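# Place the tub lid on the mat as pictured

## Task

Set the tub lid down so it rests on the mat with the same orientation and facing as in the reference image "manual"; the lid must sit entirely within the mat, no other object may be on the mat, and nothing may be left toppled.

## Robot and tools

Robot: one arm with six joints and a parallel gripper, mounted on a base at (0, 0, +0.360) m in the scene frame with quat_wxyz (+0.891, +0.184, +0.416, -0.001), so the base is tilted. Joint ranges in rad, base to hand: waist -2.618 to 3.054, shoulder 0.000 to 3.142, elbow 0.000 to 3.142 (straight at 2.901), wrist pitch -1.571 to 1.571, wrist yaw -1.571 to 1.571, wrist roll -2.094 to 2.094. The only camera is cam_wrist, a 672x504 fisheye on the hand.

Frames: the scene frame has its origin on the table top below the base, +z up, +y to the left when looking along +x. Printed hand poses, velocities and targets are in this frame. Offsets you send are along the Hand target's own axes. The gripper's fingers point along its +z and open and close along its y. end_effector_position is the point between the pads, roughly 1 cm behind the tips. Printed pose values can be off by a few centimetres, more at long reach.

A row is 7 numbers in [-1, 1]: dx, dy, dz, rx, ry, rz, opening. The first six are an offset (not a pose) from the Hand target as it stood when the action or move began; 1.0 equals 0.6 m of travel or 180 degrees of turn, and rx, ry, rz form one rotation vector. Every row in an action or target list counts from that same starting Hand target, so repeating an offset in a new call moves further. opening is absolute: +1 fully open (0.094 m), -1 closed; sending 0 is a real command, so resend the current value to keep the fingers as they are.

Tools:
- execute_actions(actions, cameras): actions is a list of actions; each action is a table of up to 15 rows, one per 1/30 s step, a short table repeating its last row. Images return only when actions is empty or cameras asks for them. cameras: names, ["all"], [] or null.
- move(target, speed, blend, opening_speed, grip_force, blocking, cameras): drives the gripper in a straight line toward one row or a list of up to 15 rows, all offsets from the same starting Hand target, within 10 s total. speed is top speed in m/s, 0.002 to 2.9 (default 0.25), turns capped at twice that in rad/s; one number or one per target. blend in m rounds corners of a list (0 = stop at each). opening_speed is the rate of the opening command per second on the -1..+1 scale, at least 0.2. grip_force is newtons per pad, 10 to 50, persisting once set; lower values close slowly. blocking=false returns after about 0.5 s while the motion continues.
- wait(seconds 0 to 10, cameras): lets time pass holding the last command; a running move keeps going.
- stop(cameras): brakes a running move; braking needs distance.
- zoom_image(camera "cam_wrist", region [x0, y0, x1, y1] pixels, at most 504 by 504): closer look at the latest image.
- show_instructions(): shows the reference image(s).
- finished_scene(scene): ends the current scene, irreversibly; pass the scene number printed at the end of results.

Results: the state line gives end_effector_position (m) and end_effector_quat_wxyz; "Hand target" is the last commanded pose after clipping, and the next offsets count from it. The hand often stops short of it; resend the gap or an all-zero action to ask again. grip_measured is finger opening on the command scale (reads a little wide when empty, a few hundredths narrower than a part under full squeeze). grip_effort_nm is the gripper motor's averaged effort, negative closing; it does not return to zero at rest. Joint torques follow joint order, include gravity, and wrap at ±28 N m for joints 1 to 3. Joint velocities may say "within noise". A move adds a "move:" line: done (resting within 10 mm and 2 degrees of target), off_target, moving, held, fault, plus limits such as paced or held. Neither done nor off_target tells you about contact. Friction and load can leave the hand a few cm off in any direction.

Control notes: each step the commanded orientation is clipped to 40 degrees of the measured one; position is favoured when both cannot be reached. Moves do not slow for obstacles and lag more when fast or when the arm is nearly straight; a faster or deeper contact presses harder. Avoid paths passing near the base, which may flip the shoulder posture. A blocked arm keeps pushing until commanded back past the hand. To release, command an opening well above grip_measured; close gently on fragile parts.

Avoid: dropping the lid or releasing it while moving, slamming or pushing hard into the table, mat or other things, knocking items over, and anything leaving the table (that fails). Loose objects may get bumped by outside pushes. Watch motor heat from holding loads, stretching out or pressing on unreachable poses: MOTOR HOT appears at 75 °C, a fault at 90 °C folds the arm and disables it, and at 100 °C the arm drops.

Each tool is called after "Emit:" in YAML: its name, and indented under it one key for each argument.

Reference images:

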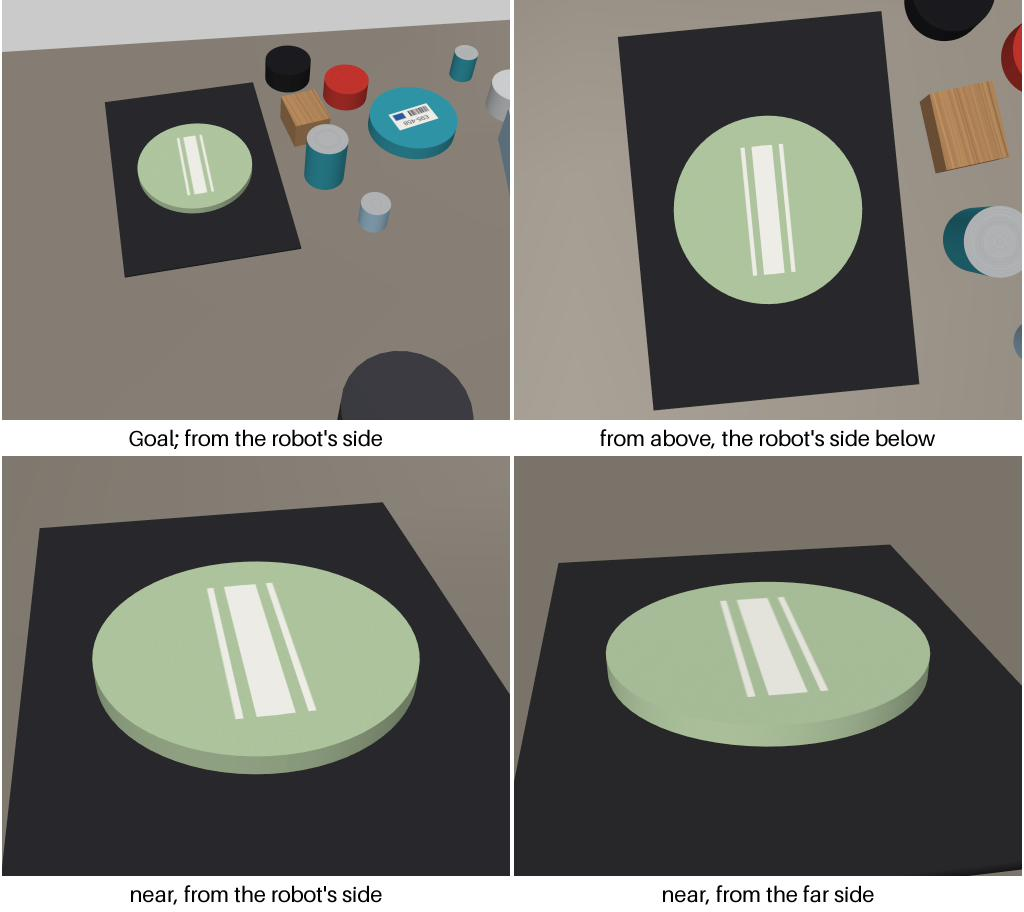

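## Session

Emit:
execute_actions:
  actions: []

Scene clock: 0.00 s.
end_effector_position=(+0.2138, +0.1910, +0.2846) grip_measured=+1.000 grip_effort_nm=n/a end_effector_quat_wxyz=(+0.132, +0.171, +0.976, -0.032)
Joint positions: [1.299 1.948 0.887 -0.875 1.189 1.892 0.094]
Joint velocities: within noise
Joint torques (N m): no reading
Motor temperatures (°C): [28 24 25 23 23 22 23]
Heat: 28 °C.
Hand target: +0.2147, +0.1924, +0.2871; +0.136, +0.169, +0.976, -0.028
Tool commands: gripper/opening=+1.0

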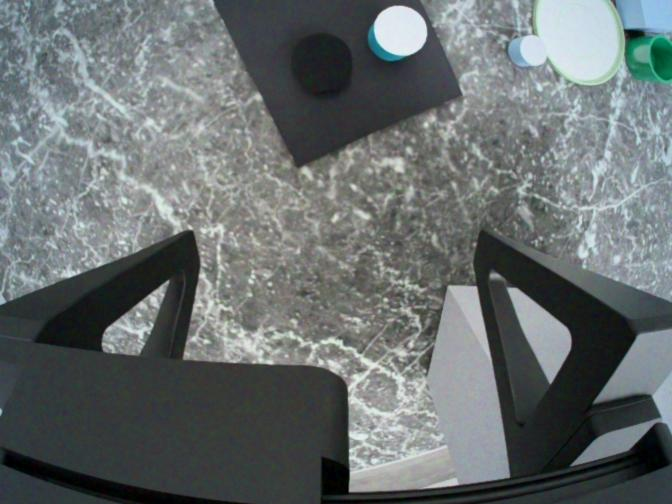

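Emit:
move:
  target: [-0.2645, -0.391, 0.0045, -0.018, 0.087, -0.108, 1]
  speed: 0.45
  grip_force: 50
  cameras: ["all"]

Scene clock: 2.50 s.
end_effector_position=(+0.2717, -0.0771, +0.3247) grip_measured=+1.000 grip_effort_nm=0.03 end_effector_quat_wxyz=(-0.018, -0.010, +1.000, -0.003)
Joint positions: [0.287 0.53 0.76 -1.032 0.555 0.046 0.094]
Joint torques (N m): [-1.24 -4.78 5.94 0.44 -0.12 -0.09]
Heat: 28 °C.
Hand target: +0.2802, -0.0798, +0.3300; +0.001, +0.001, +1.000, +0.001
Off the commanded pose: 0.010 m, 2 deg.
move: done

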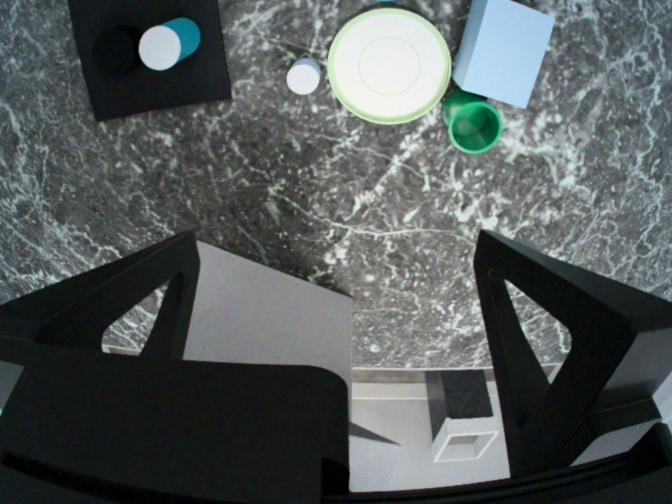

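Emit:
move:
  target: [0.1, 0.31, 0.1, 0, 0, 0, 1]
  speed: 0.45
  cameras: ["all"]

Scene clock: 4.77 s.
end_effector_position=(+0.2148, +0.1042, +0.2706) grip_measured=+1.000 grip_effort_nm=0.02 end_effector_quat_wxyz=(-0.006, -0.011, +1.000, +0.002)
Joint positions: [1.051 1.322 0.564 -0.677 0.924 0.96 0.094]
Joint torques (N m): [2.69 -2.03 3.77 0.4 0.1 0.07]
Heat: 28 °C.
Hand target: +0.2205, +0.1063, +0.2702; +0.001, +0.000, +1.000, +0.001
Off the commanded pose: 0.006 m, 2 deg.
move: done

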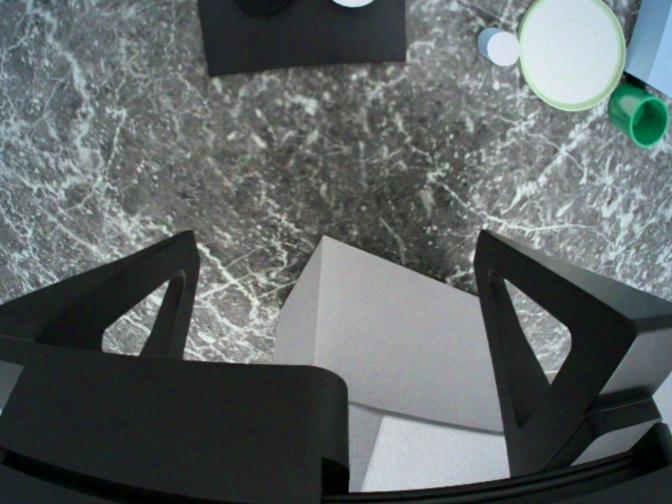

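Emit:
move:
  target: [-0.125, 0.01, 0.0, 0, 0, 0, 1]
  speed: 0.35
  cameras: ["all"]

Scene clock: 6.00 s.
end_effector_position=(+0.2978, +0.1123, +0.2727) grip_measured=+1.000 grip_effort_nm=0.02 end_effector_quat_wxyz=(+0.007, +0.010, +1.000, +0.004)
Joint positions: [0.901 1.351 0.813 -0.673 0.905 0.735 0.094]
Joint torques (N m): [3.22 -3.43 3.26 0.27 -0.04 -0.1]
Heat: 28 °C.
Hand target: +0.2954, +0.1122, +0.2703; +0.001, +0.000, +1.000, +0.000
Off the commanded pose: 0.003 m, 1 deg.
move: done

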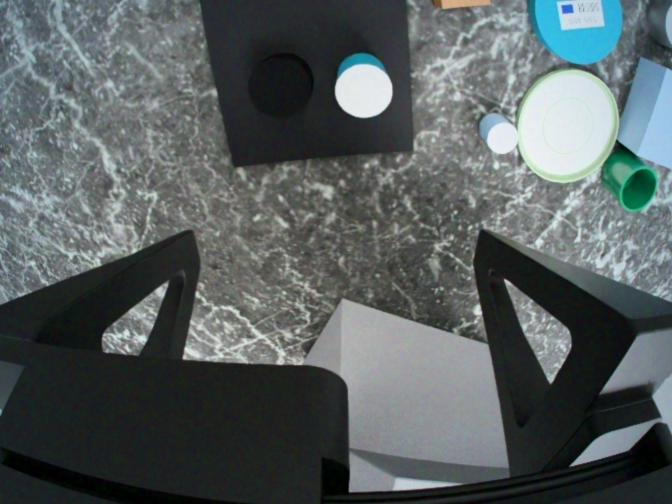

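Emit:
move:
  target: [0.015, -0.03, 0.283, 0, 0, -0.389, 1]
  speed: 0.35
  cameras: ["all"]

Scene clock: 9.17 s.
end_effector_position=(+0.2942, +0.0934, +0.1052) grip_measured=+1.000 grip_effort_nm=0.02 end_effector_quat_wxyz=(+0.006, -0.568, +0.823, -0.007)
Joint positions: [0.392 1.739 0.657 0.294 0.633 -1.088 0.094]
Joint torques (N m): [3.45 -5.6 -0.49 0.5 -0.15 -0.09]
Heat: 28 °C.
Hand target: +0.2866, +0.0945, +0.1004; +0.001, -0.573, +0.819, +0.000
Off the commanded pose: 0.009 m, 1 deg.
move: done

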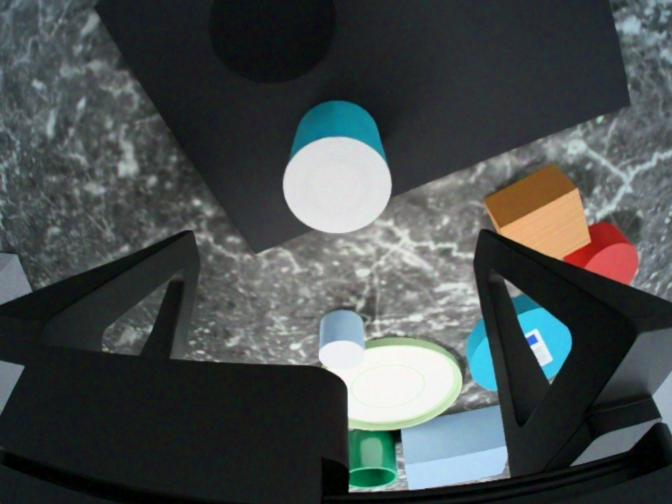

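Emit:
move:
  target:
    - [0.016, 0, 0.06, 0, 0, 0, 1]
    - [0.016,0,0.123,0,0,0,1]
  speed: 0.2
  blend: [0.01,0]
  cameras: ["all"]

Scene clock: 10.50 s.
end_effector_position=(+0.2878, +0.0830, +0.0316) grip_measured=+1.000 grip_effort_nm=0.02 end_effector_quat_wxyz=(+0.001, -0.570, +0.822, -0.006)
Joint positions: [0.233 2.009 0.758 0.523 0.521 -1.217 0.094]
Joint torques (N m): [3.84 -5.9 -0.84 0.5 -0.13 -0.11]
Heat: 28 °C.
Hand target: +0.2834, +0.0855, +0.0266; +0.001, -0.573, +0.819, +0.000
Off the commanded pose: 0.007 m, 1 deg.
move: done

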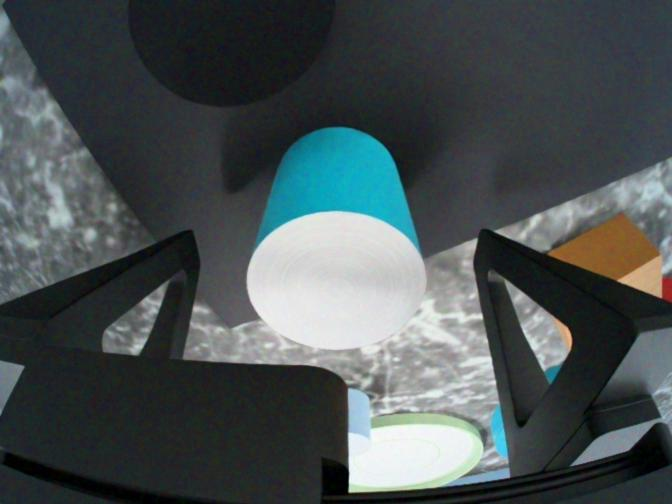

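Emit:
move:
  target:
    - [-0.018, 0, 0.0, 0, 0, 0, 1]
    - [-0.018,0,0.0,0,0,0,-0.12]
  speed: 0.1
  opening_speed: 1.2
  grip_force: 30
  cameras: ["all"]

Scene clock: 14.63 s.
end_effector_position=(+0.2964, +0.0854, +0.0285) grip_measured=-0.071 grip_effort_nm=-0.61 end_effector_quat_wxyz=(+0.007, -0.565, +0.825, -0.011)
Joint positions: [0.236 2.021 0.787 0.523 0.524 -1.212 0.044]
Joint torques (N m): [5.78 -5.86 -0.68 0.33 0.03 0.05]
Heat: 29 °C.
Hand target: +0.2872, +0.0956, +0.0266; +0.001, -0.573, +0.819, +0.000
Off the commanded pose: 0.014 m, 2 deg.
grip_force (N): 30
move: off_target; target 2's new opening was sent with the hand 0.014 m and 2 deg from that target

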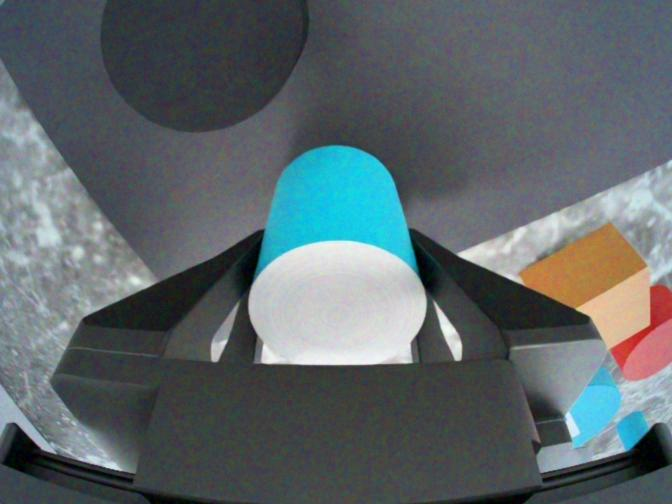

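Emit:
move:
  target:
    - [0,0,-0.13,0,0,0,-0.12]
    - [-0.3305,0.2373,-0.13,0,0,0,-0.12]
    - [-0.3305,0.2373,-0.01,0,0,0,-0.12]
  speed: [0.2,0.35,0.15]
  blend: [0.02,0.02,0]
  cameras: ["all"]

Scene clock: 17.23 s.
end_effector_position=(+0.2260, +0.3249, +0.0340) grip_measured=-0.071 grip_effort_nm=-0.63 end_effector_quat_wxyz=(-0.003, -0.570, +0.822, -0.007)
Joint positions: [0.762 2.636 1.41 0.135 0.86 -0.669 0.044]
Joint torques (N m): [9.65 -6.43 0.91 0.45 -0.12 -0.13]
Heat: 29 °C.
Hand target: +0.2212, +0.3308, +0.0328; +0.001, -0.573, +0.819, +0.000
Off the commanded pose: 0.008 m, 1 deg.
grip_force (N): 30
move: done

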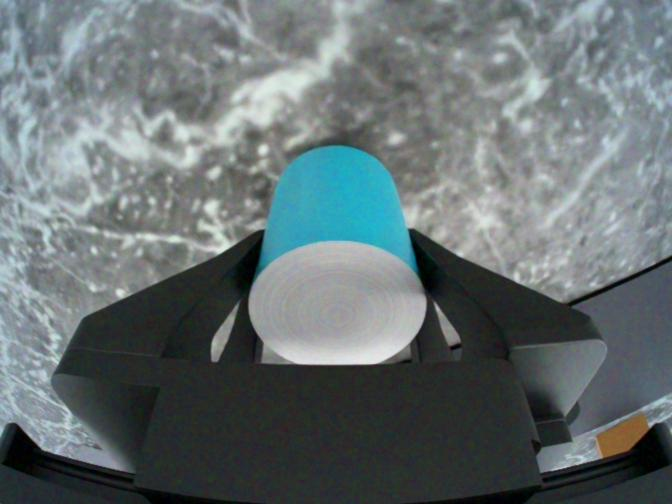

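Emit:
move:
  target:
    - [0,0,0.010,0,0,0,-0.12]
    - [0,0,0.015,0,0,0,-0.12]
  speed: [0.06,0.03]

Scene clock: 18.50 s.
end_effector_position=(+0.2276, +0.3285, +0.0296) grip_measured=-0.071 grip_effort_nm=-0.63 end_effector_quat_wxyz=(+0.002, -0.571, +0.821, -0.005)
Joint positions: [0.757 2.652 1.426 0.155 0.853 -0.69 0.044]
Joint torques (N m): [8.85 -6.11 1.01 0.51 -0.12 -0.13]
Heat: 30 °C.
Hand target: +0.2215, +0.3307, +0.0238; +0.001, -0.573, +0.819, +0.000
Off the commanded pose: 0.009 m, 1 deg.
grip_force (N): 30
move: done

Emit:
move:
  target: [0,0,0.006,0,0,0,-0.12]
  speed: 0.03

Emit:
move:
  target: [0,0,0.006,0,0,0,-0.12]
  speed: 0.03
  cameras: ["all"]

Scene clock: 19.30 s.
end_effector_position=(+0.2280, +0.3293, +0.0270) grip_measured=-0.071 grip_effort_nm=-0.63 end_effector_quat_wxyz=(+0.003, -0.571, +0.821, -0.005)
Joint positions: [0.753 2.659 1.433 0.162 0.85 -0.698 0.044]
Joint torques (N m): [8.75 -5.94 0.96 0.48 -0.15 -0.12]
Heat: 30 °C.
Hand target: +0.2213, +0.3308, +0.0202; +0.001, -0.573, +0.819, +0.000
Off the commanded pose: 0.010 m, 1 deg.
grip_force (N): 30
move: done

Scene clock: 20.00 s.
end_effector_position=(+0.2282, +0.3299, +0.0266) grip_measured=-0.071 grip_effort_nm=-0.63 end_effector_quat_wxyz=(+0.004, -0.573, +0.820, -0.005)
Joint positions: [0.753 2.661 1.435 0.164 0.85 -0.704 0.044]
Joint torques (N m): [8.24 -5.48 1.42 0.55 -0.16 -0.11]
Heat: 30 °C.
Hand target: +0.2213, +0.3308, +0.0166; +0.001, -0.574, +0.819, +0.000
Off the commanded pose: 0.012 m, 1 deg.
grip_force (N): 30
move: off_target

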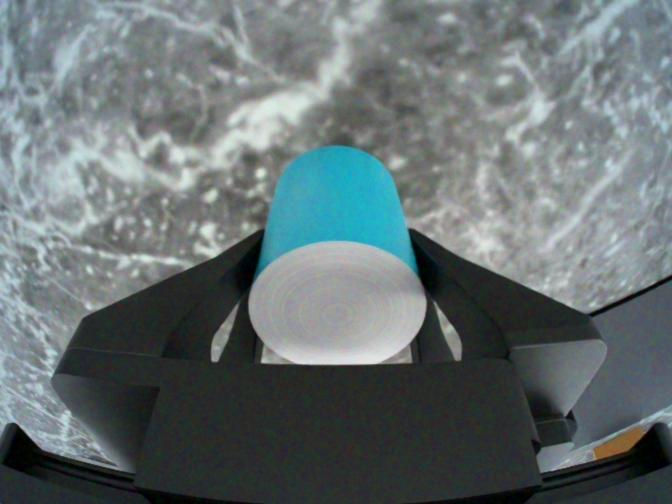

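Emit:
move:
  target:
    - [0,0,-0.004,0,0,0,1]
    - [0,0,-0.16,0,0,0,1]
    - [0.223,-0.191,-0.14,0,0,0,1]
  speed: [0.05,0.15,0.35]
  blend: [0,0.01,0]
  opening_speed: 1.5
  cameras: ["all"]

Scene clock: 24.30 s.
end_effector_position=(+0.2828, +0.1636, +0.0999) grip_measured=+0.998 grip_effort_nm=0.14 end_effector_quat_wxyz=(-0.005, -0.573, +0.820, -0.005)
Joint positions: [0.566 1.965 0.823 0.218 0.752 -0.911 0.094]
Joint torques (N m): [5.61 -7.42 -0.36 0.52 -0.1 -0.17]
Heat: 31 °C.
Hand target: +0.2830, +0.1657, +0.1005; +0.001, -0.573, +0.819, +0.000
Off the commanded pose: 0.002 m, 1 deg.
grip_force (N): 30
move: done

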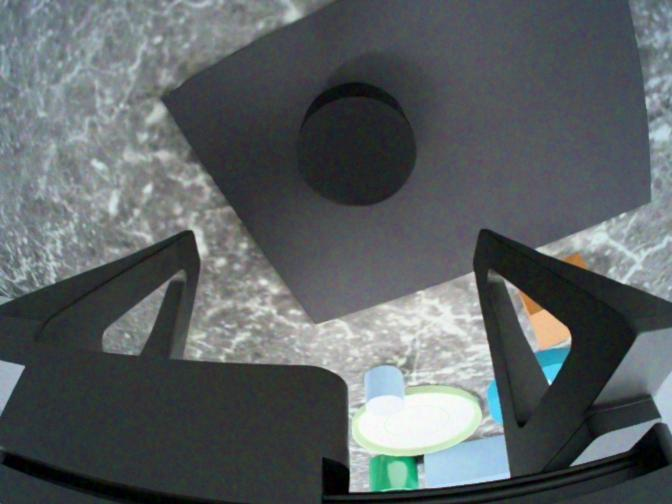

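Emit:
move:
  target:
    - [-0.007,-0.016,0.06,0,0,0,1]
    - [-0.007,-0.016,0.132,0,0,0,1]
  speed: [0.2,0.12]
  blend: [0.01,0]
  cameras: ["all"]

Scene clock: 25.67 s.
end_effector_position=(+0.2989, +0.1636, +0.0265) grip_measured=+0.998 grip_effort_nm=0.14 end_effector_quat_wxyz=(+0.002, -0.569, +0.822, -0.006)
Joint positions: [0.42 2.187 0.985 0.389 0.654 -1.06 0.094]
Joint torques (N m): [5.68 -6.24 -0.14 0.53 -0.11 -0.11]
Heat: 31 °C.
Hand target: +0.2937, +0.1664, +0.0213; +0.001, -0.573, +0.819, +0.000
Off the commanded pose: 0.008 m, 1 deg.
grip_force (N): 30
move: done

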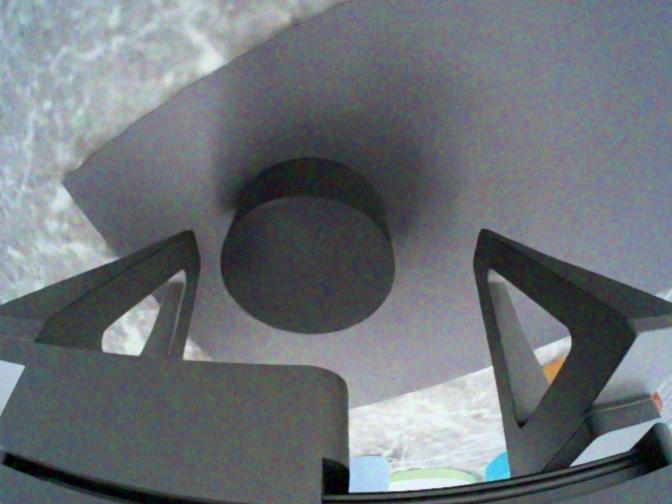

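Emit:
move:
  target:
    - [0.007, 0.015, 0.008, 0, 0, 0, 1]
    - [0.007,0.015,0.008,0,0,0,0.08]
  speed: 0.1
  opening_speed: 1.2
  cameras: ["all"]

Scene clock: 29.40 s.
end_effector_position=(+0.2942, +0.1657, +0.0224) grip_measured=+0.132 grip_effort_nm=-0.58 end_effector_quat_wxyz=(+0.008, -0.568, +0.823, -0.006)
Joint positions: [0.417 2.209 0.973 0.438 0.647 -1.066 0.053]
Joint torques (N m): [5.41 -5.96 -1.06 0.53 -0.08 -0.11]
Heat: 31 °C.
Hand target: +0.2838, +0.1656, +0.0165; +0.001, -0.573, +0.819, +0.000
Off the commanded pose: 0.012 m, 1 deg.
grip_force (N): 30
move: off_target; target 2's new opening was sent with the hand 0.012 m and 1 deg from that target

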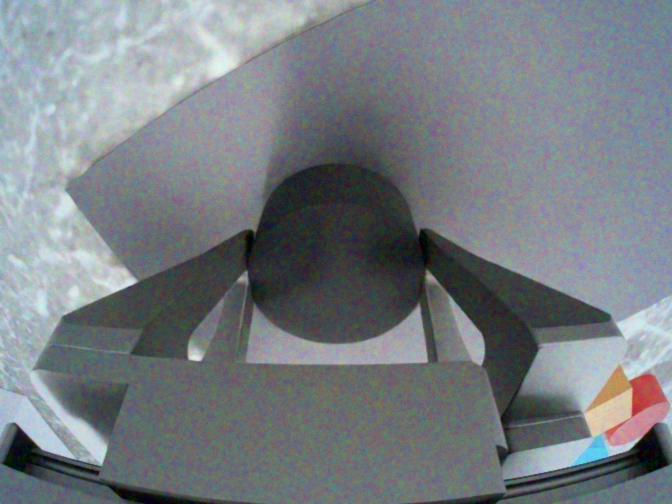

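Emit:
move:
  target:
    - [0,0,-0.09,0,0,0,0.08]
    - [-0.37,0.124,-0.09,0,0,0,0.08]
    - [-0.37,0.124,-0.005,0,0,0,0.08]
  speed: [0.2,0.35,0.15]
  blend: [0.02,0.02,0]

Emit:
move:
  target: [0,0,0.007,0,0,0,0.08]
  speed: 0.03

Scene clock: 31.77 s.
end_effector_position=(+0.2998, +0.3978, +0.0233) grip_measured=+0.129 grip_effort_nm=-0.63 end_effector_quat_wxyz=(+0.009, -0.563, +0.827, -0.003)
Joint positions: [0.776 2.852 2.047 -0.267 0.857 -0.659 0.053]
Joint torques (N m): [11.22 -7.56 2.89 0.24 -0.05 -0.05]
Heat: 31 °C.
Hand target: +0.2898, +0.3996, +0.0196; +0.001, -0.573, +0.819, +0.000
Off the commanded pose: 0.011 m, 2 deg.
grip_force (N): 30
move: off_target

Scene clock: 32.50 s.
end_effector_position=(+0.3003, +0.3991, +0.0226) grip_measured=+0.129 grip_effort_nm=-0.63 end_effector_quat_wxyz=(+0.010, -0.563, +0.826, -0.003)
Joint positions: [0.776 2.857 2.056 -0.267 0.857 -0.663 0.053]
Joint torques (N m): [10.73 -7.2 3.14 0.24 -0.06 -0.1]
Heat: 32 °C.
Hand target: +0.2900, +0.3996, +0.0155; +0.001, -0.573, +0.819, +0.000
Off the commanded pose: 0.013 m, 2 deg.
grip_force (N): 30
move: off_target

Emit:
move:
  target: [0,0,0.007,0,0,0,0.08]
  speed: 0.03
  cameras: ["all"]

Scene clock: 33.30 s.
end_effector_position=(+0.3003, +0.3990, +0.0222) grip_measured=+0.129 grip_effort_nm=-0.63 end_effector_quat_wxyz=(+0.008, -0.566, +0.824, -0.005)
Joint positions: [0.776 2.862 2.065 -0.275 0.86 -0.667 0.053]
Joint torques (N m): [10.33 -6.94 3.14 0.37 -0.14 -0.13]
Heat: 32 °C.
Hand target: +0.2900, +0.3996, +0.0113; +0.001, -0.573, +0.819, +0.000
Off the commanded pose: 0.015 m, 1 deg.
grip_force (N): 30
move: off_target

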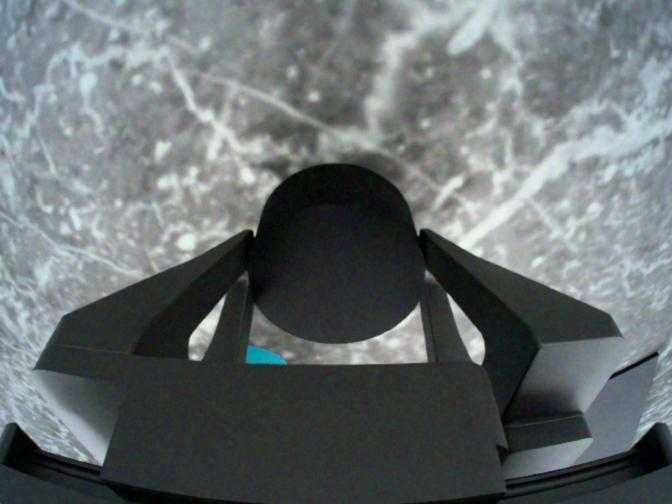

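Emit:
move:
  target:
    - [0,0,-0.007,0,0,0,0.7]
    - [0,0,-0.25,0,0,0,0.7]
    - [0.78,-0.27,-0.3,0,0,0.15,0.7]
  speed: [0.05,0.2,0.5]
  blend: [0,0.03,0]
  opening_speed: 1.0
  grip_force: 50
  cameras: ["all"]

Scene clock: 37.33 s.
end_effector_position=(+0.2828, -0.0967, +0.1922) grip_measured=+0.698 grip_effort_nm=0.14 end_effector_quat_wxyz=(+0.006, -0.363, +0.932, -0.009)
Joint positions: [-0.255 0.91 0.506 -0.207 0.138 -1.069 0.08]
Joint torques (N m): [-0.25 -5.19 3.85 0.25 -0.12 -0.13]
Heat: 32 °C.
Hand target: +0.2815, -0.0958, +0.1908; +0.001, -0.366, +0.931, +0.000
Off the commanded pose: 0.002 m, 1 deg.
move: done

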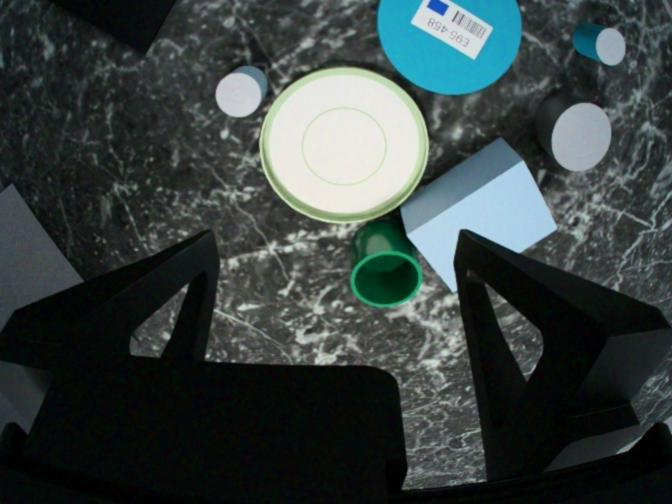

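Emit:
move:
  target: [0.0863, 0.083, 0.225, 0, 0, -0.0967, -0.1]
  speed: 0.25
  cameras: ["all"]

Scene clock: 39.50 s.
end_effector_position=(+0.2220, -0.0995, +0.0579) grip_measured=-0.098 grip_effort_nm=-0.08 end_effector_quat_wxyz=(+0.006, -0.501, +0.865, -0.014)
Joint positions: [-0.419 1.706 0.411 0.699 0.005 -1.469 0.042]
Joint torques (N m): [-0.57 -5.26 -3.23 0.55 -0.16 -0.11]
Heat: 32 °C.
Hand target: +0.2099, -0.0945, +0.0557; +0.001, -0.503, +0.864, +0.000
Off the commanded pose: 0.013 m, 2 deg.
move: off_target

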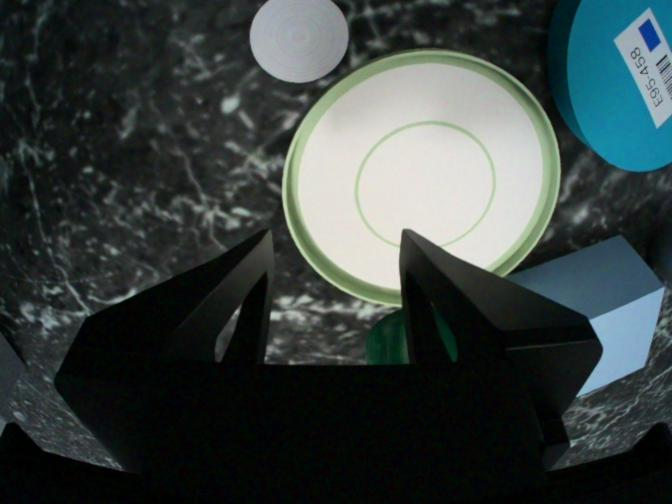

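Emit:
move:
  target:
    - [0,0.029,0.01,0,0,0,-0.1]
    - [0,0.029,0.045,0,0,0,-0.1]
  speed: 0.12
  cameras: ["all"]

Scene clock: 42.23 s.
end_effector_position=(+0.1960, -0.0879, +0.0325) grip_measured=-0.098 grip_effort_nm=-0.08 end_effector_quat_wxyz=(-0.001, -0.501, +0.865, -0.004)
Joint positions: [-0.419 1.911 0.42 0.869 0.004 -1.47 0.042]
Joint torques (N m): [-0.02 -5.27 -2.43 0.53 -0.1 -0.09]
Heat: 31 °C.
Hand target: +0.1948, -0.0858, +0.0287; +0.001, -0.503, +0.864, +0.000
Off the commanded pose: 0.004 m, 1 deg.
move: done

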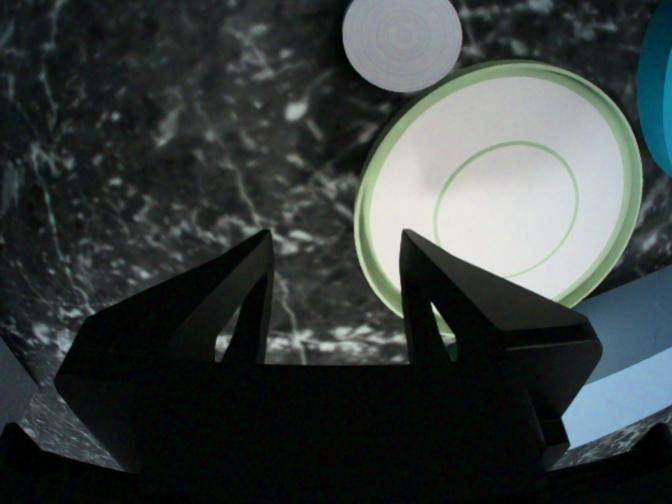

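Emit:
move:
  target:
    - [-0.005,-0.0145,0.008,0,0,0,-0.1]
    - [-0.005,-0.0145,0.026,0,0,0,-0.1]
  speed: 0.08
  cameras: ["all"]

Scene clock: 43.60 s.
end_effector_position=(+0.2087, -0.0936, +0.0177) grip_measured=-0.098 grip_effort_nm=-0.08 end_effector_quat_wxyz=(+0.004, -0.501, +0.865, -0.011)
Joint positions: [-0.419 1.951 0.493 0.854 0.004 -1.47 0.042]
Joint torques (N m): [0.64 -5.34 -2.39 0.41 -0.01 0]
Heat: 31 °C.
Hand target: +0.2037, -0.0874, +0.0131; +0.001, -0.503, +0.864, +0.000
Off the commanded pose: 0.009 m, 1 deg.
move: done

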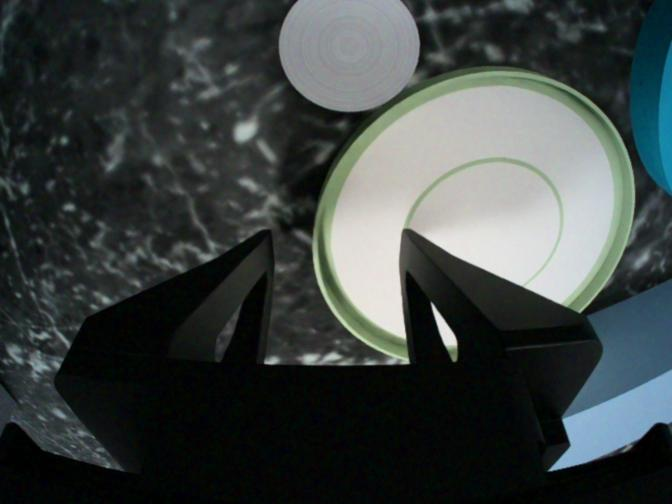

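Emit:
move:
  target: [0.0, 0.008, 0.004, 0, 0, 0, -0.1]
  speed: 0.05
  cameras: ["cam_wrist"]

Scene clock: 45.17 s.
end_effector_position=(+0.2030, -0.0896, +0.0147) grip_measured=-0.098 grip_effort_nm=-0.09 end_effector_quat_wxyz=(+0.002, -0.502, +0.865, -0.005)
Joint positions: [-0.416 1.977 0.493 0.869 0.004 -1.47 0.042]
Joint torques (N m): [0.73 -5.16 -2.71 0.59 -0.01 0]
Heat: 31 °C.
Hand target: +0.1997, -0.0850, +0.0107; +0.001, -0.503, +0.864, +0.000
Off the commanded pose: 0.007 m, 1 deg.
move: done

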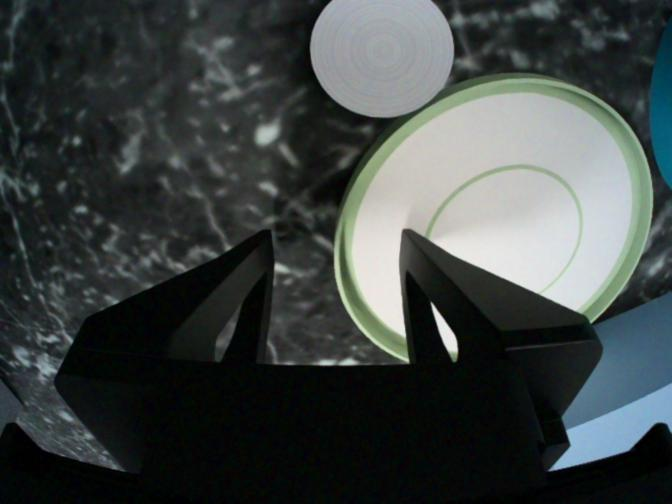

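Emit:
move:
  target: [0, 0, 0, 0, 0, 0, -0.97]
  opening_speed: 0.6
  cameras: ["cam_wrist"]

Scene clock: 46.93 s.
end_effector_position=(+0.2033, -0.0898, +0.0147) grip_measured=-0.965 grip_effort_nm=-0.26 end_effector_quat_wxyz=(+0.002, -0.502, +0.865, -0.006)
Joint positions: [-0.416 1.977 0.493 0.87 0.004 -1.47 0.002]
Joint torques (N m): [0.66 -5.23 -2.67 0.51 -0.02 -0.01]
Heat: 31 °C.
Hand target: +0.1997, -0.0850, +0.0107; +0.001, -0.503, +0.864, +0.000
Off the commanded pose: 0.007 m, 1 deg.
move: done

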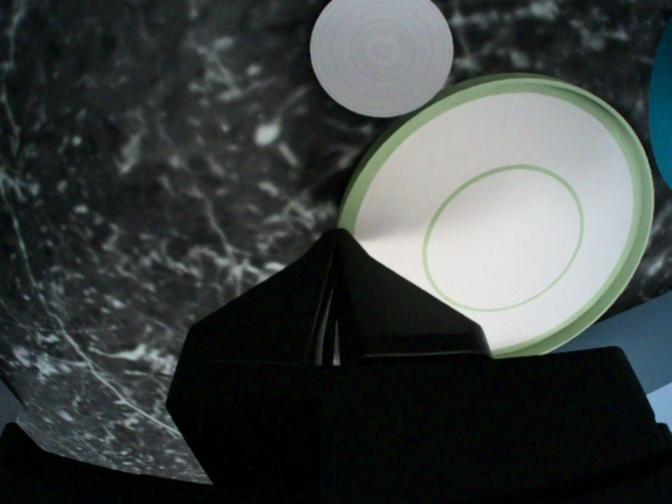

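Emit:
move:
  target: [0, 0, -0.05, 0, 0, 0, -1]
  speed: 0.06
  cameras: ["cam_wrist"]

Scene clock: 48.13 s.
end_effector_position=(+0.2056, -0.0908, +0.0371) grip_measured=-0.983 grip_effort_nm=-0.88 end_effector_quat_wxyz=(+0.006, -0.502, +0.865, -0.011)
Joint positions: [-0.416 1.871 0.419 0.851 0.004 -1.47 0.001]
Joint torques (N m): [0.68 -7.84 -4.12 0.28 0 -0.03]
Heat: 30 °C.
Hand target: +0.1998, -0.0851, +0.0407; +0.001, -0.503, +0.864, +0.000
Off the commanded pose: 0.009 m, 1 deg.
move: done

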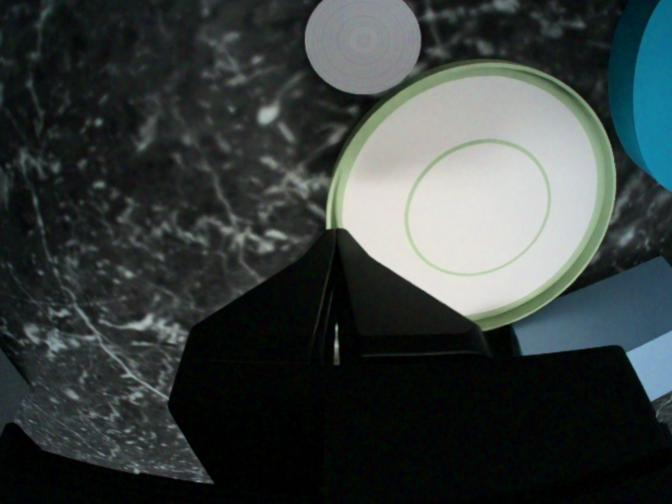

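Emit:
move:
  target: [0, 0, 0, 0, 0, 0, -0.2]
  cameras: ["cam_wrist"]

Emit:
move:
  target: [0, 0, 0.0517, 0, 0, 0, -0.2]
  speed: 0.06
  cameras: ["cam_wrist"]

Scene clock: 48.87 s.
end_effector_position=(+0.2055, -0.0908, +0.0371) grip_measured=-0.202 grip_effort_nm=0.15 end_effector_quat_wxyz=(+0.006, -0.502, +0.865, -0.011)
Joint positions: [-0.416 1.871 0.419 0.851 0.004 -1.47 0.037]
Joint torques (N m): [0.72 -7.97 -4.19 0.27 -0.02 0.01]
Heat: 30 °C.
Hand target: +0.1998, -0.0851, +0.0407; +0.001, -0.503, +0.864, +0.000
Off the commanded pose: 0.009 m, 1 deg.
move: done

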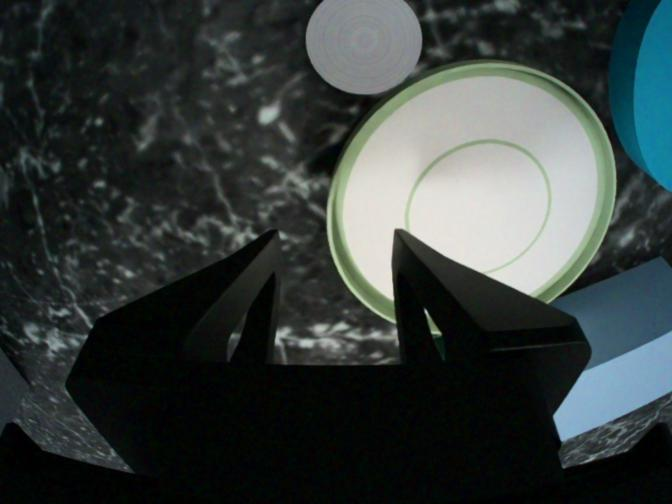

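Scene clock: 49.90 s.
end_effector_position=(+0.2015, -0.0890, +0.0140) grip_measured=-0.202 grip_effort_nm=0.14 end_effector_quat_wxyz=(+0.001, -0.502, +0.865, -0.004)
Joint positions: [-0.416 1.983 0.493 0.87 0.004 -1.47 0.037]
Joint torques (N m): [0.57 -5.15 -2.45 0.56 -0.03 -0.01]
Heat: 30 °C.
Hand target: +0.1997, -0.0850, +0.0097; +0.001, -0.503, +0.864, +0.000
Off the commanded pose: 0.006 m, 0 deg.
move: done

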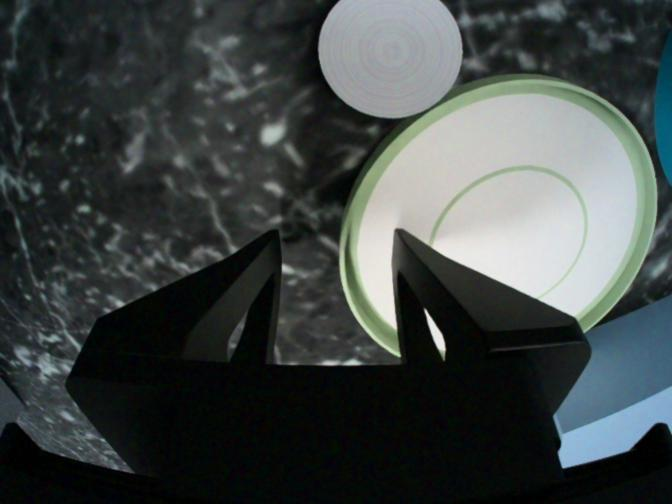

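Emit:
move:
  target: [0, -0.006, 0.004, 0, 0, 0, -0.2]
  speed: 0.05

Emit:
move:
  target: [0, 0, 0, 0, 0, 0, -1]
  opening_speed: 0.6
  cameras: ["cam_wrist"]

Scene clock: 50.70 s.
end_effector_position=(+0.2086, -0.0921, +0.0116) grip_measured=-0.202 grip_effort_nm=0.14 end_effector_quat_wxyz=(+0.006, -0.502, +0.865, -0.011)
Joint positions: [-0.416 1.983 0.51 0.87 0.004 -1.47 0.037]
Joint torques (N m): [0.59 -5.34 -2.43 0.38 -0.02 -0.03]
Heat: 30 °C.
Hand target: +0.2029, -0.0868, +0.0073; +0.001, -0.503, +0.864, +0.000
Off the commanded pose: 0.009 m, 1 deg.
move: done

Scene clock: 52.23 s.
end_effector_position=(+0.2086, -0.0922, +0.0116) grip_measured=-0.974 grip_effort_nm=-0.90 end_effector_quat_wxyz=(+0.005, -0.502, +0.865, -0.011)
Joint positions: [-0.416 1.983 0.51 0.87 0.005 -1.469 0.001]
Joint torques (N m): [0.51 -5.46 -2.44 0.38 0 0]
Heat: 30 °C.
Hand target: +0.2028, -0.0868, +0.0073; +0.001, -0.503, +0.864, +0.000
Off the commanded pose: 0.009 m, 1 deg.
move: done

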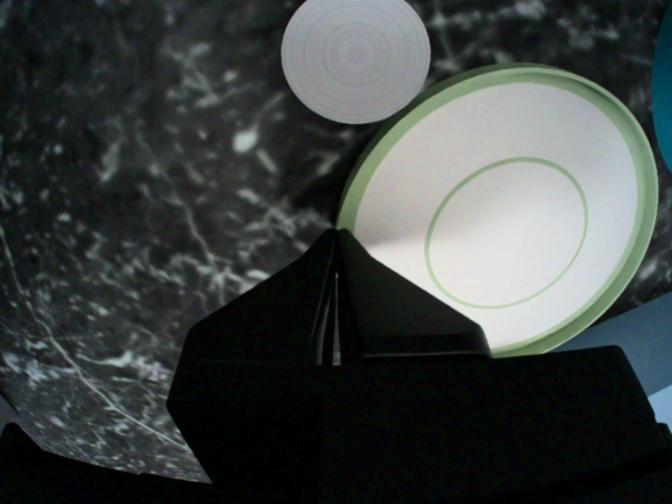

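Emit:
move:
  target: [0, 0, -0.05, 0, 0, 0, -1]
  speed: 0.04
  cameras: ["cam_wrist"]

Scene clock: 53.57 s.
end_effector_position=(+0.2079, -0.0919, +0.0336) grip_measured=-0.978 grip_effort_nm=-1.00 end_effector_quat_wxyz=(+0.005, -0.502, +0.865, -0.010)
Joint positions: [-0.416 1.878 0.438 0.835 0.005 -1.469 0.001]
Joint torques (N m): [0.58 -8.14 -4.14 0.27 -0.02 0.01]
Heat: 30 °C.
Hand target: +0.2029, -0.0869, +0.0373; +0.001, -0.503, +0.864, +0.000
Off the commanded pose: 0.008 m, 1 deg.
move: done

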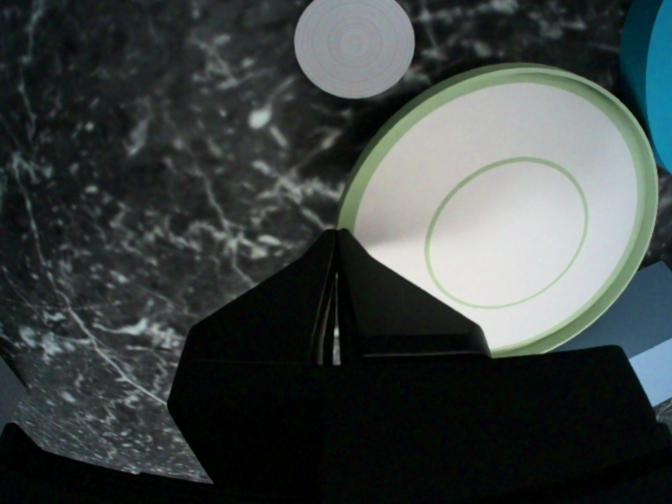

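Emit:
move:
  target:
    - [0,0,-0.3545,0,0,0,-1]
    - [-0.353,0.0115,-0.438,-0.254,-0.186,0.135,-1]
    - [-0.626,-0.014,-0.272,-0.508,-0.3726,0.270,-1]
  speed: [0.2,0.35,0.35]
  blend: [0.04,0.04,0]
  cameras: ["cam_wrist"]

Scene clock: 58.33 s.
end_effector_position=(+0.3703, +0.2041, +0.2049) grip_measured=-0.979 grip_effort_nm=-1.00 end_effector_quat_wxyz=(+0.050, -0.021, +0.670, +0.740)
Joint positions: [0.058 1.979 1.14 -0.163 -1.28 -0.395 0.001]
Joint torques (N m): [3.97 -10.91 -0.08 -0.11 -0.58 -0.13]
Heat: 30 °C.
Hand target: +0.3725, +0.2019, +0.2091; +0.055, -0.024, +0.669, +0.741 (not the last commanded pose)
Off the commanded pose: 0.040 m, 16 deg.
move: held (a check stopped the path); path passed 2 of 3 targets; limits=held
pose unreachable: on one or more control steps of this call, first in action 0 (counted from 0), an arm could not follow its commanded pose, so it was not sent that pose on those steps. It may still have moved: this result reports where it is.
cause: moving toward the commanded pose would bring two parts of the arm too close to each other (its wrist (the part past joint 4) and its wrist camera, with joints 5 (wrist yaw) and 6 (wrist roll) between them, 7 mm apart when it was first held).

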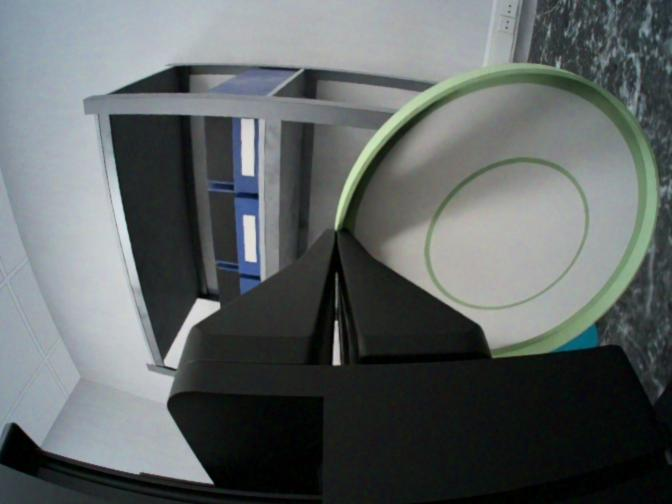

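Emit:
move:
  target: [-0.0367,-0.0408,0.0513,-0.0642,-0.0571,0.0231,-1]
  speed: 0.15
  cameras: ["cam_wrist"]

Scene clock: 62.03 s.
end_effector_position=(+0.4096, +0.2215, +0.1902) grip_measured=-0.979 grip_effort_nm=-1.00 end_effector_quat_wxyz=(+0.098, +0.059, +0.593, +0.797)
Joint positions: [0.08 2.286 1.132 1.283 -1.425 0.757 0.001]
Joint torques (N m): [6.6 -7.46 -0.54 1.39 -0.42 0.03]
Heat: 30 °C.
Hand target: +0.3984, +0.2338, +0.1905; +0.085, +0.061, +0.584, +0.805
Off the commanded pose: 0.017 m, 2 deg.
move: off_target

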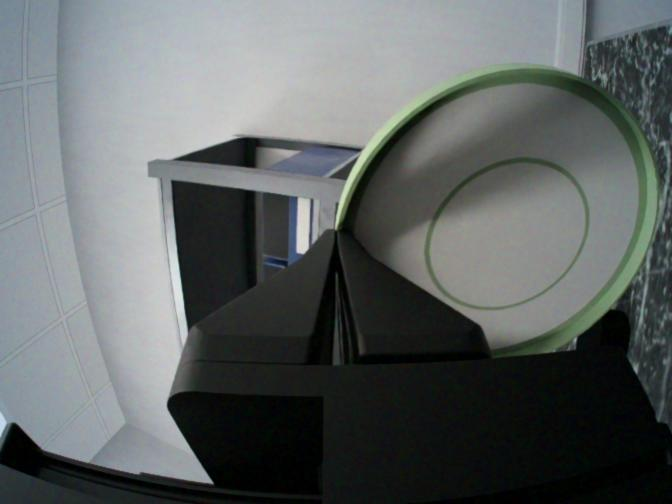

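Emit:
move:
  target:
    - [0,-0.103,-0.0336,0,0,0,-1]
  speed: 0.12

Scene clock: 63.97 s.
end_effector_position=(+0.4092, +0.2315, +0.1309) grip_measured=-0.979 grip_effort_nm=-1.00 end_effector_quat_wxyz=(+0.095, +0.061, +0.588, +0.801)
Joint positions: [0.05 2.535 1.399 1.365 -1.462 0.865 0.001]
Joint torques (N m): [4.81 -7.15 0.18 1.43 -0.55 -0.01]
Heat: 30 °C.
Hand target: +0.3984, +0.2340, +0.1256; +0.085, +0.061, +0.583, +0.805
Off the commanded pose: 0.012 m, 1 deg.
move: off_target

Emit:
move:
  target: [0,-0.0206,-0.0067,0,0,0,-1]
  speed: 0.05

Emit:
move:
  target: [0,-0.0095,-0.0031,0,0,0,-1]
  speed: 0.05
  cameras: ["cam_wrist"]

Scene clock: 65.23 s.
end_effector_position=(+0.4092, +0.2333, +0.1188) grip_measured=-0.979 grip_effort_nm=-1.00 end_effector_quat_wxyz=(+0.095, +0.060, +0.587, +0.802)
Joint positions: [0.044 2.59 1.467 1.387 -1.472 0.899 0.001]
Joint torques (N m): [4.59 -7.16 0.16 1.44 -0.52 0.01]
Heat: 30 °C.
Hand target: +0.3983, +0.2341, +0.1125; +0.085, +0.061, +0.583, +0.805
Off the commanded pose: 0.012 m, 1 deg.
move: off_target

Scene clock: 66.30 s.
end_effector_position=(+0.4095, +0.2335, +0.1135) grip_measured=-0.979 grip_effort_nm=-1.00 end_effector_quat_wxyz=(+0.095, +0.060, +0.586, +0.802)
Joint positions: [0.04 2.616 1.499 1.403 -1.477 0.922 0.001]
Joint torques (N m): [4.57 -7.04 0.14 1.43 -0.52 -0.03]
Heat: 30 °C.
Hand target: +0.3984, +0.2340, +0.1065; +0.085, +0.061, +0.584, +0.805
Off the commanded pose: 0.013 m, 1 deg.
move: off_target

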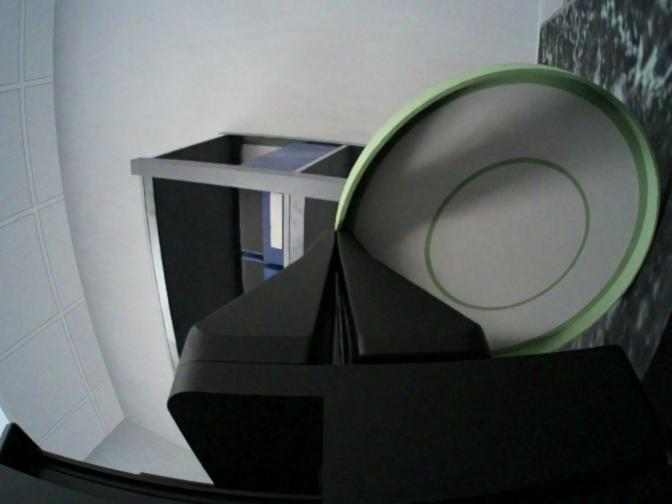

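Emit:
move:
  target: [0,-0.0095,-0.0031,0,0,0,-1]
  speed: 0.05

Emit:
move:
  target: [0,-0.0063,-0.0021,0,0,0,-1]
  speed: 0.05
  cameras: ["cam_wrist"]

Scene clock: 67.50 s.
end_effector_position=(+0.4089, +0.2345, +0.1120) grip_measured=-0.979 grip_effort_nm=-1.00 end_effector_quat_wxyz=(+0.097, +0.050, +0.582, +0.806)
Joint positions: [0.04 2.64 1.534 1.432 -1.496 0.948 0.001]
Joint torques (N m): [4.19 -6.82 0.27 1.42 -0.34 0]
Heat: 30 °C.
Hand target: +0.3984, +0.2341, +0.1005; +0.085, +0.061, +0.584, +0.805
Off the commanded pose: 0.016 m, 2 deg.
move: off_target

Scene clock: 68.53 s.
end_effector_position=(+0.4087, +0.2344, +0.1089) grip_measured=-0.979 grip_effort_nm=-1.00 end_effector_quat_wxyz=(+0.097, +0.047, +0.580, +0.807)
Joint positions: [0.038 2.66 1.559 1.453 -1.503 0.972 0.001]
Joint torques (N m): [4.3 -6.75 0.36 1.33 -0.28 0.02]
Heat: 30 °C.
Hand target: +0.3984, +0.2340, +0.0965; +0.085, +0.061, +0.584, +0.805
Off the commanded pose: 0.016 m, 2 deg.
move: off_target

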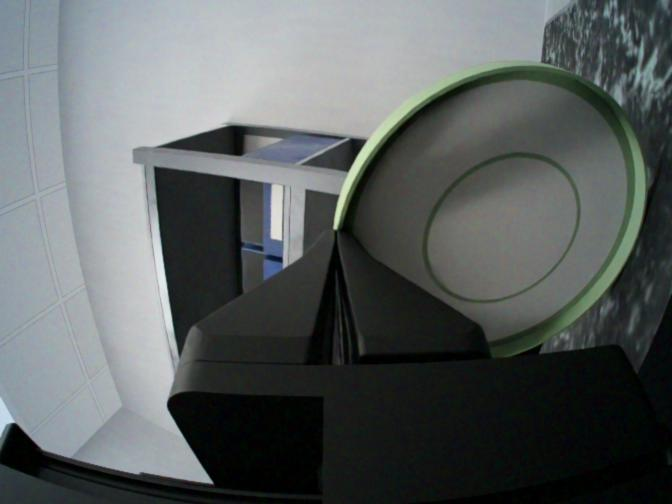

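Emit:
move:
  target: [0,0.0079,0.0026,0,0,0,-1]
  speed: 0.05

Emit:
move:
  target: [0,0,0,0,0,0,-0.75]
  opening_speed: 0.3
  cameras: ["cam_wrist"]

Scene clock: 69.40 s.
end_effector_position=(+0.4055, +0.2348, +0.1091) grip_measured=-0.979 grip_effort_nm=-1.00 end_effector_quat_wxyz=(+0.094, +0.050, +0.580, +0.807)
Joint positions: [0.038 2.66 1.547 1.459 -1.503 0.973 0.001]
Joint torques (N m): [4.52 -7.72 -0.58 1.41 -0.26 0.02]
Heat: 30 °C.
Hand target: +0.3984, +0.2340, +0.1015; +0.085, +0.061, +0.584, +0.805
Off the commanded pose: 0.010 m, 2 deg.
move: done

Scene clock: 70.43 s.
end_effector_position=(+0.4060, +0.2348, +0.1087) grip_measured=-0.752 grip_effort_nm=0.14 end_effector_quat_wxyz=(+0.093, +0.052, +0.581, +0.807)
Joint positions: [0.038 2.66 1.547 1.459 -1.499 0.977 0.012]
Joint torques (N m): [4.57 -7.71 -0.47 1.42 -0.31 0.02]
Heat: 30 °C.
Hand target: +0.3984, +0.2340, +0.1016; +0.085, +0.061, +0.583, +0.805
Off the commanded pose: 0.011 m, 1 deg.
move: off_target

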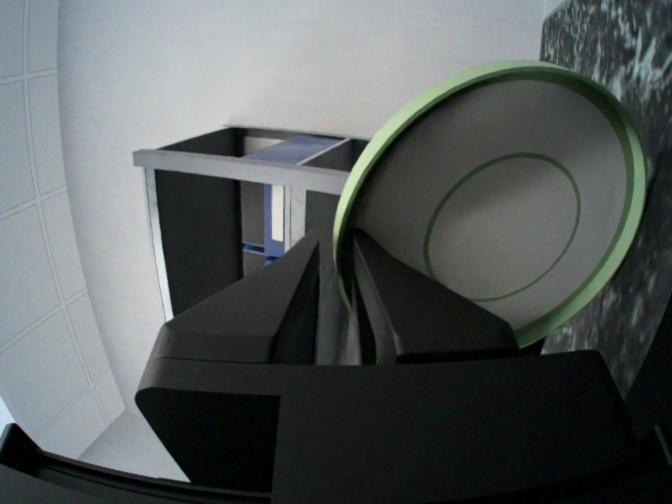

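Emit:
move:
  target: [0,0,0,0,0,0,-0.36]
  opening_speed: 0.4

Emit:
move:
  target: [-0.0081,0.0235,-0.0325,0.1,0,0,-0.36]
  speed: 0.08
  cameras: ["cam_wrist"]

Scene clock: 71.93 s.
end_effector_position=(+0.4061, +0.2348, +0.1087) grip_measured=-0.362 grip_effort_nm=0.15 end_effector_quat_wxyz=(+0.093, +0.052, +0.581, +0.807)
Joint positions: [0.038 2.66 1.547 1.459 -1.499 0.977 0.03]
Joint torques (N m): [4.48 -7.69 -0.49 1.44 -0.3 0.01]
Heat: 30 °C.
Hand target: +0.3984, +0.2340, +0.1016; +0.085, +0.061, +0.583, +0.805
Off the commanded pose: 0.011 m, 1 deg.
move: off_target

Scene clock: 74.73 s.
end_effector_position=(+0.3932, +0.2164, +0.1057) grip_measured=-0.362 grip_effort_nm=0.14 end_effector_quat_wxyz=(+0.068, +0.077, +0.701, +0.706)
Joint positions: [0.018 2.285 1.236 0.534 -1.225 0.162 0.03]
Joint torques (N m): [3.95 -11.34 -0.5 0.46 -0.6 -0.18]
Heat: 30 °C.
Hand target: +0.3984, +0.2105, +0.1088; +0.074, +0.074, +0.702, +0.704
Off the commanded pose: 0.008 m, 1 deg.
move: done

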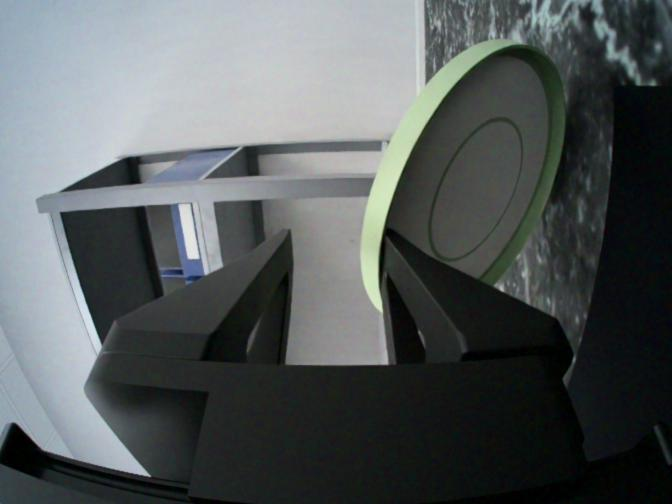

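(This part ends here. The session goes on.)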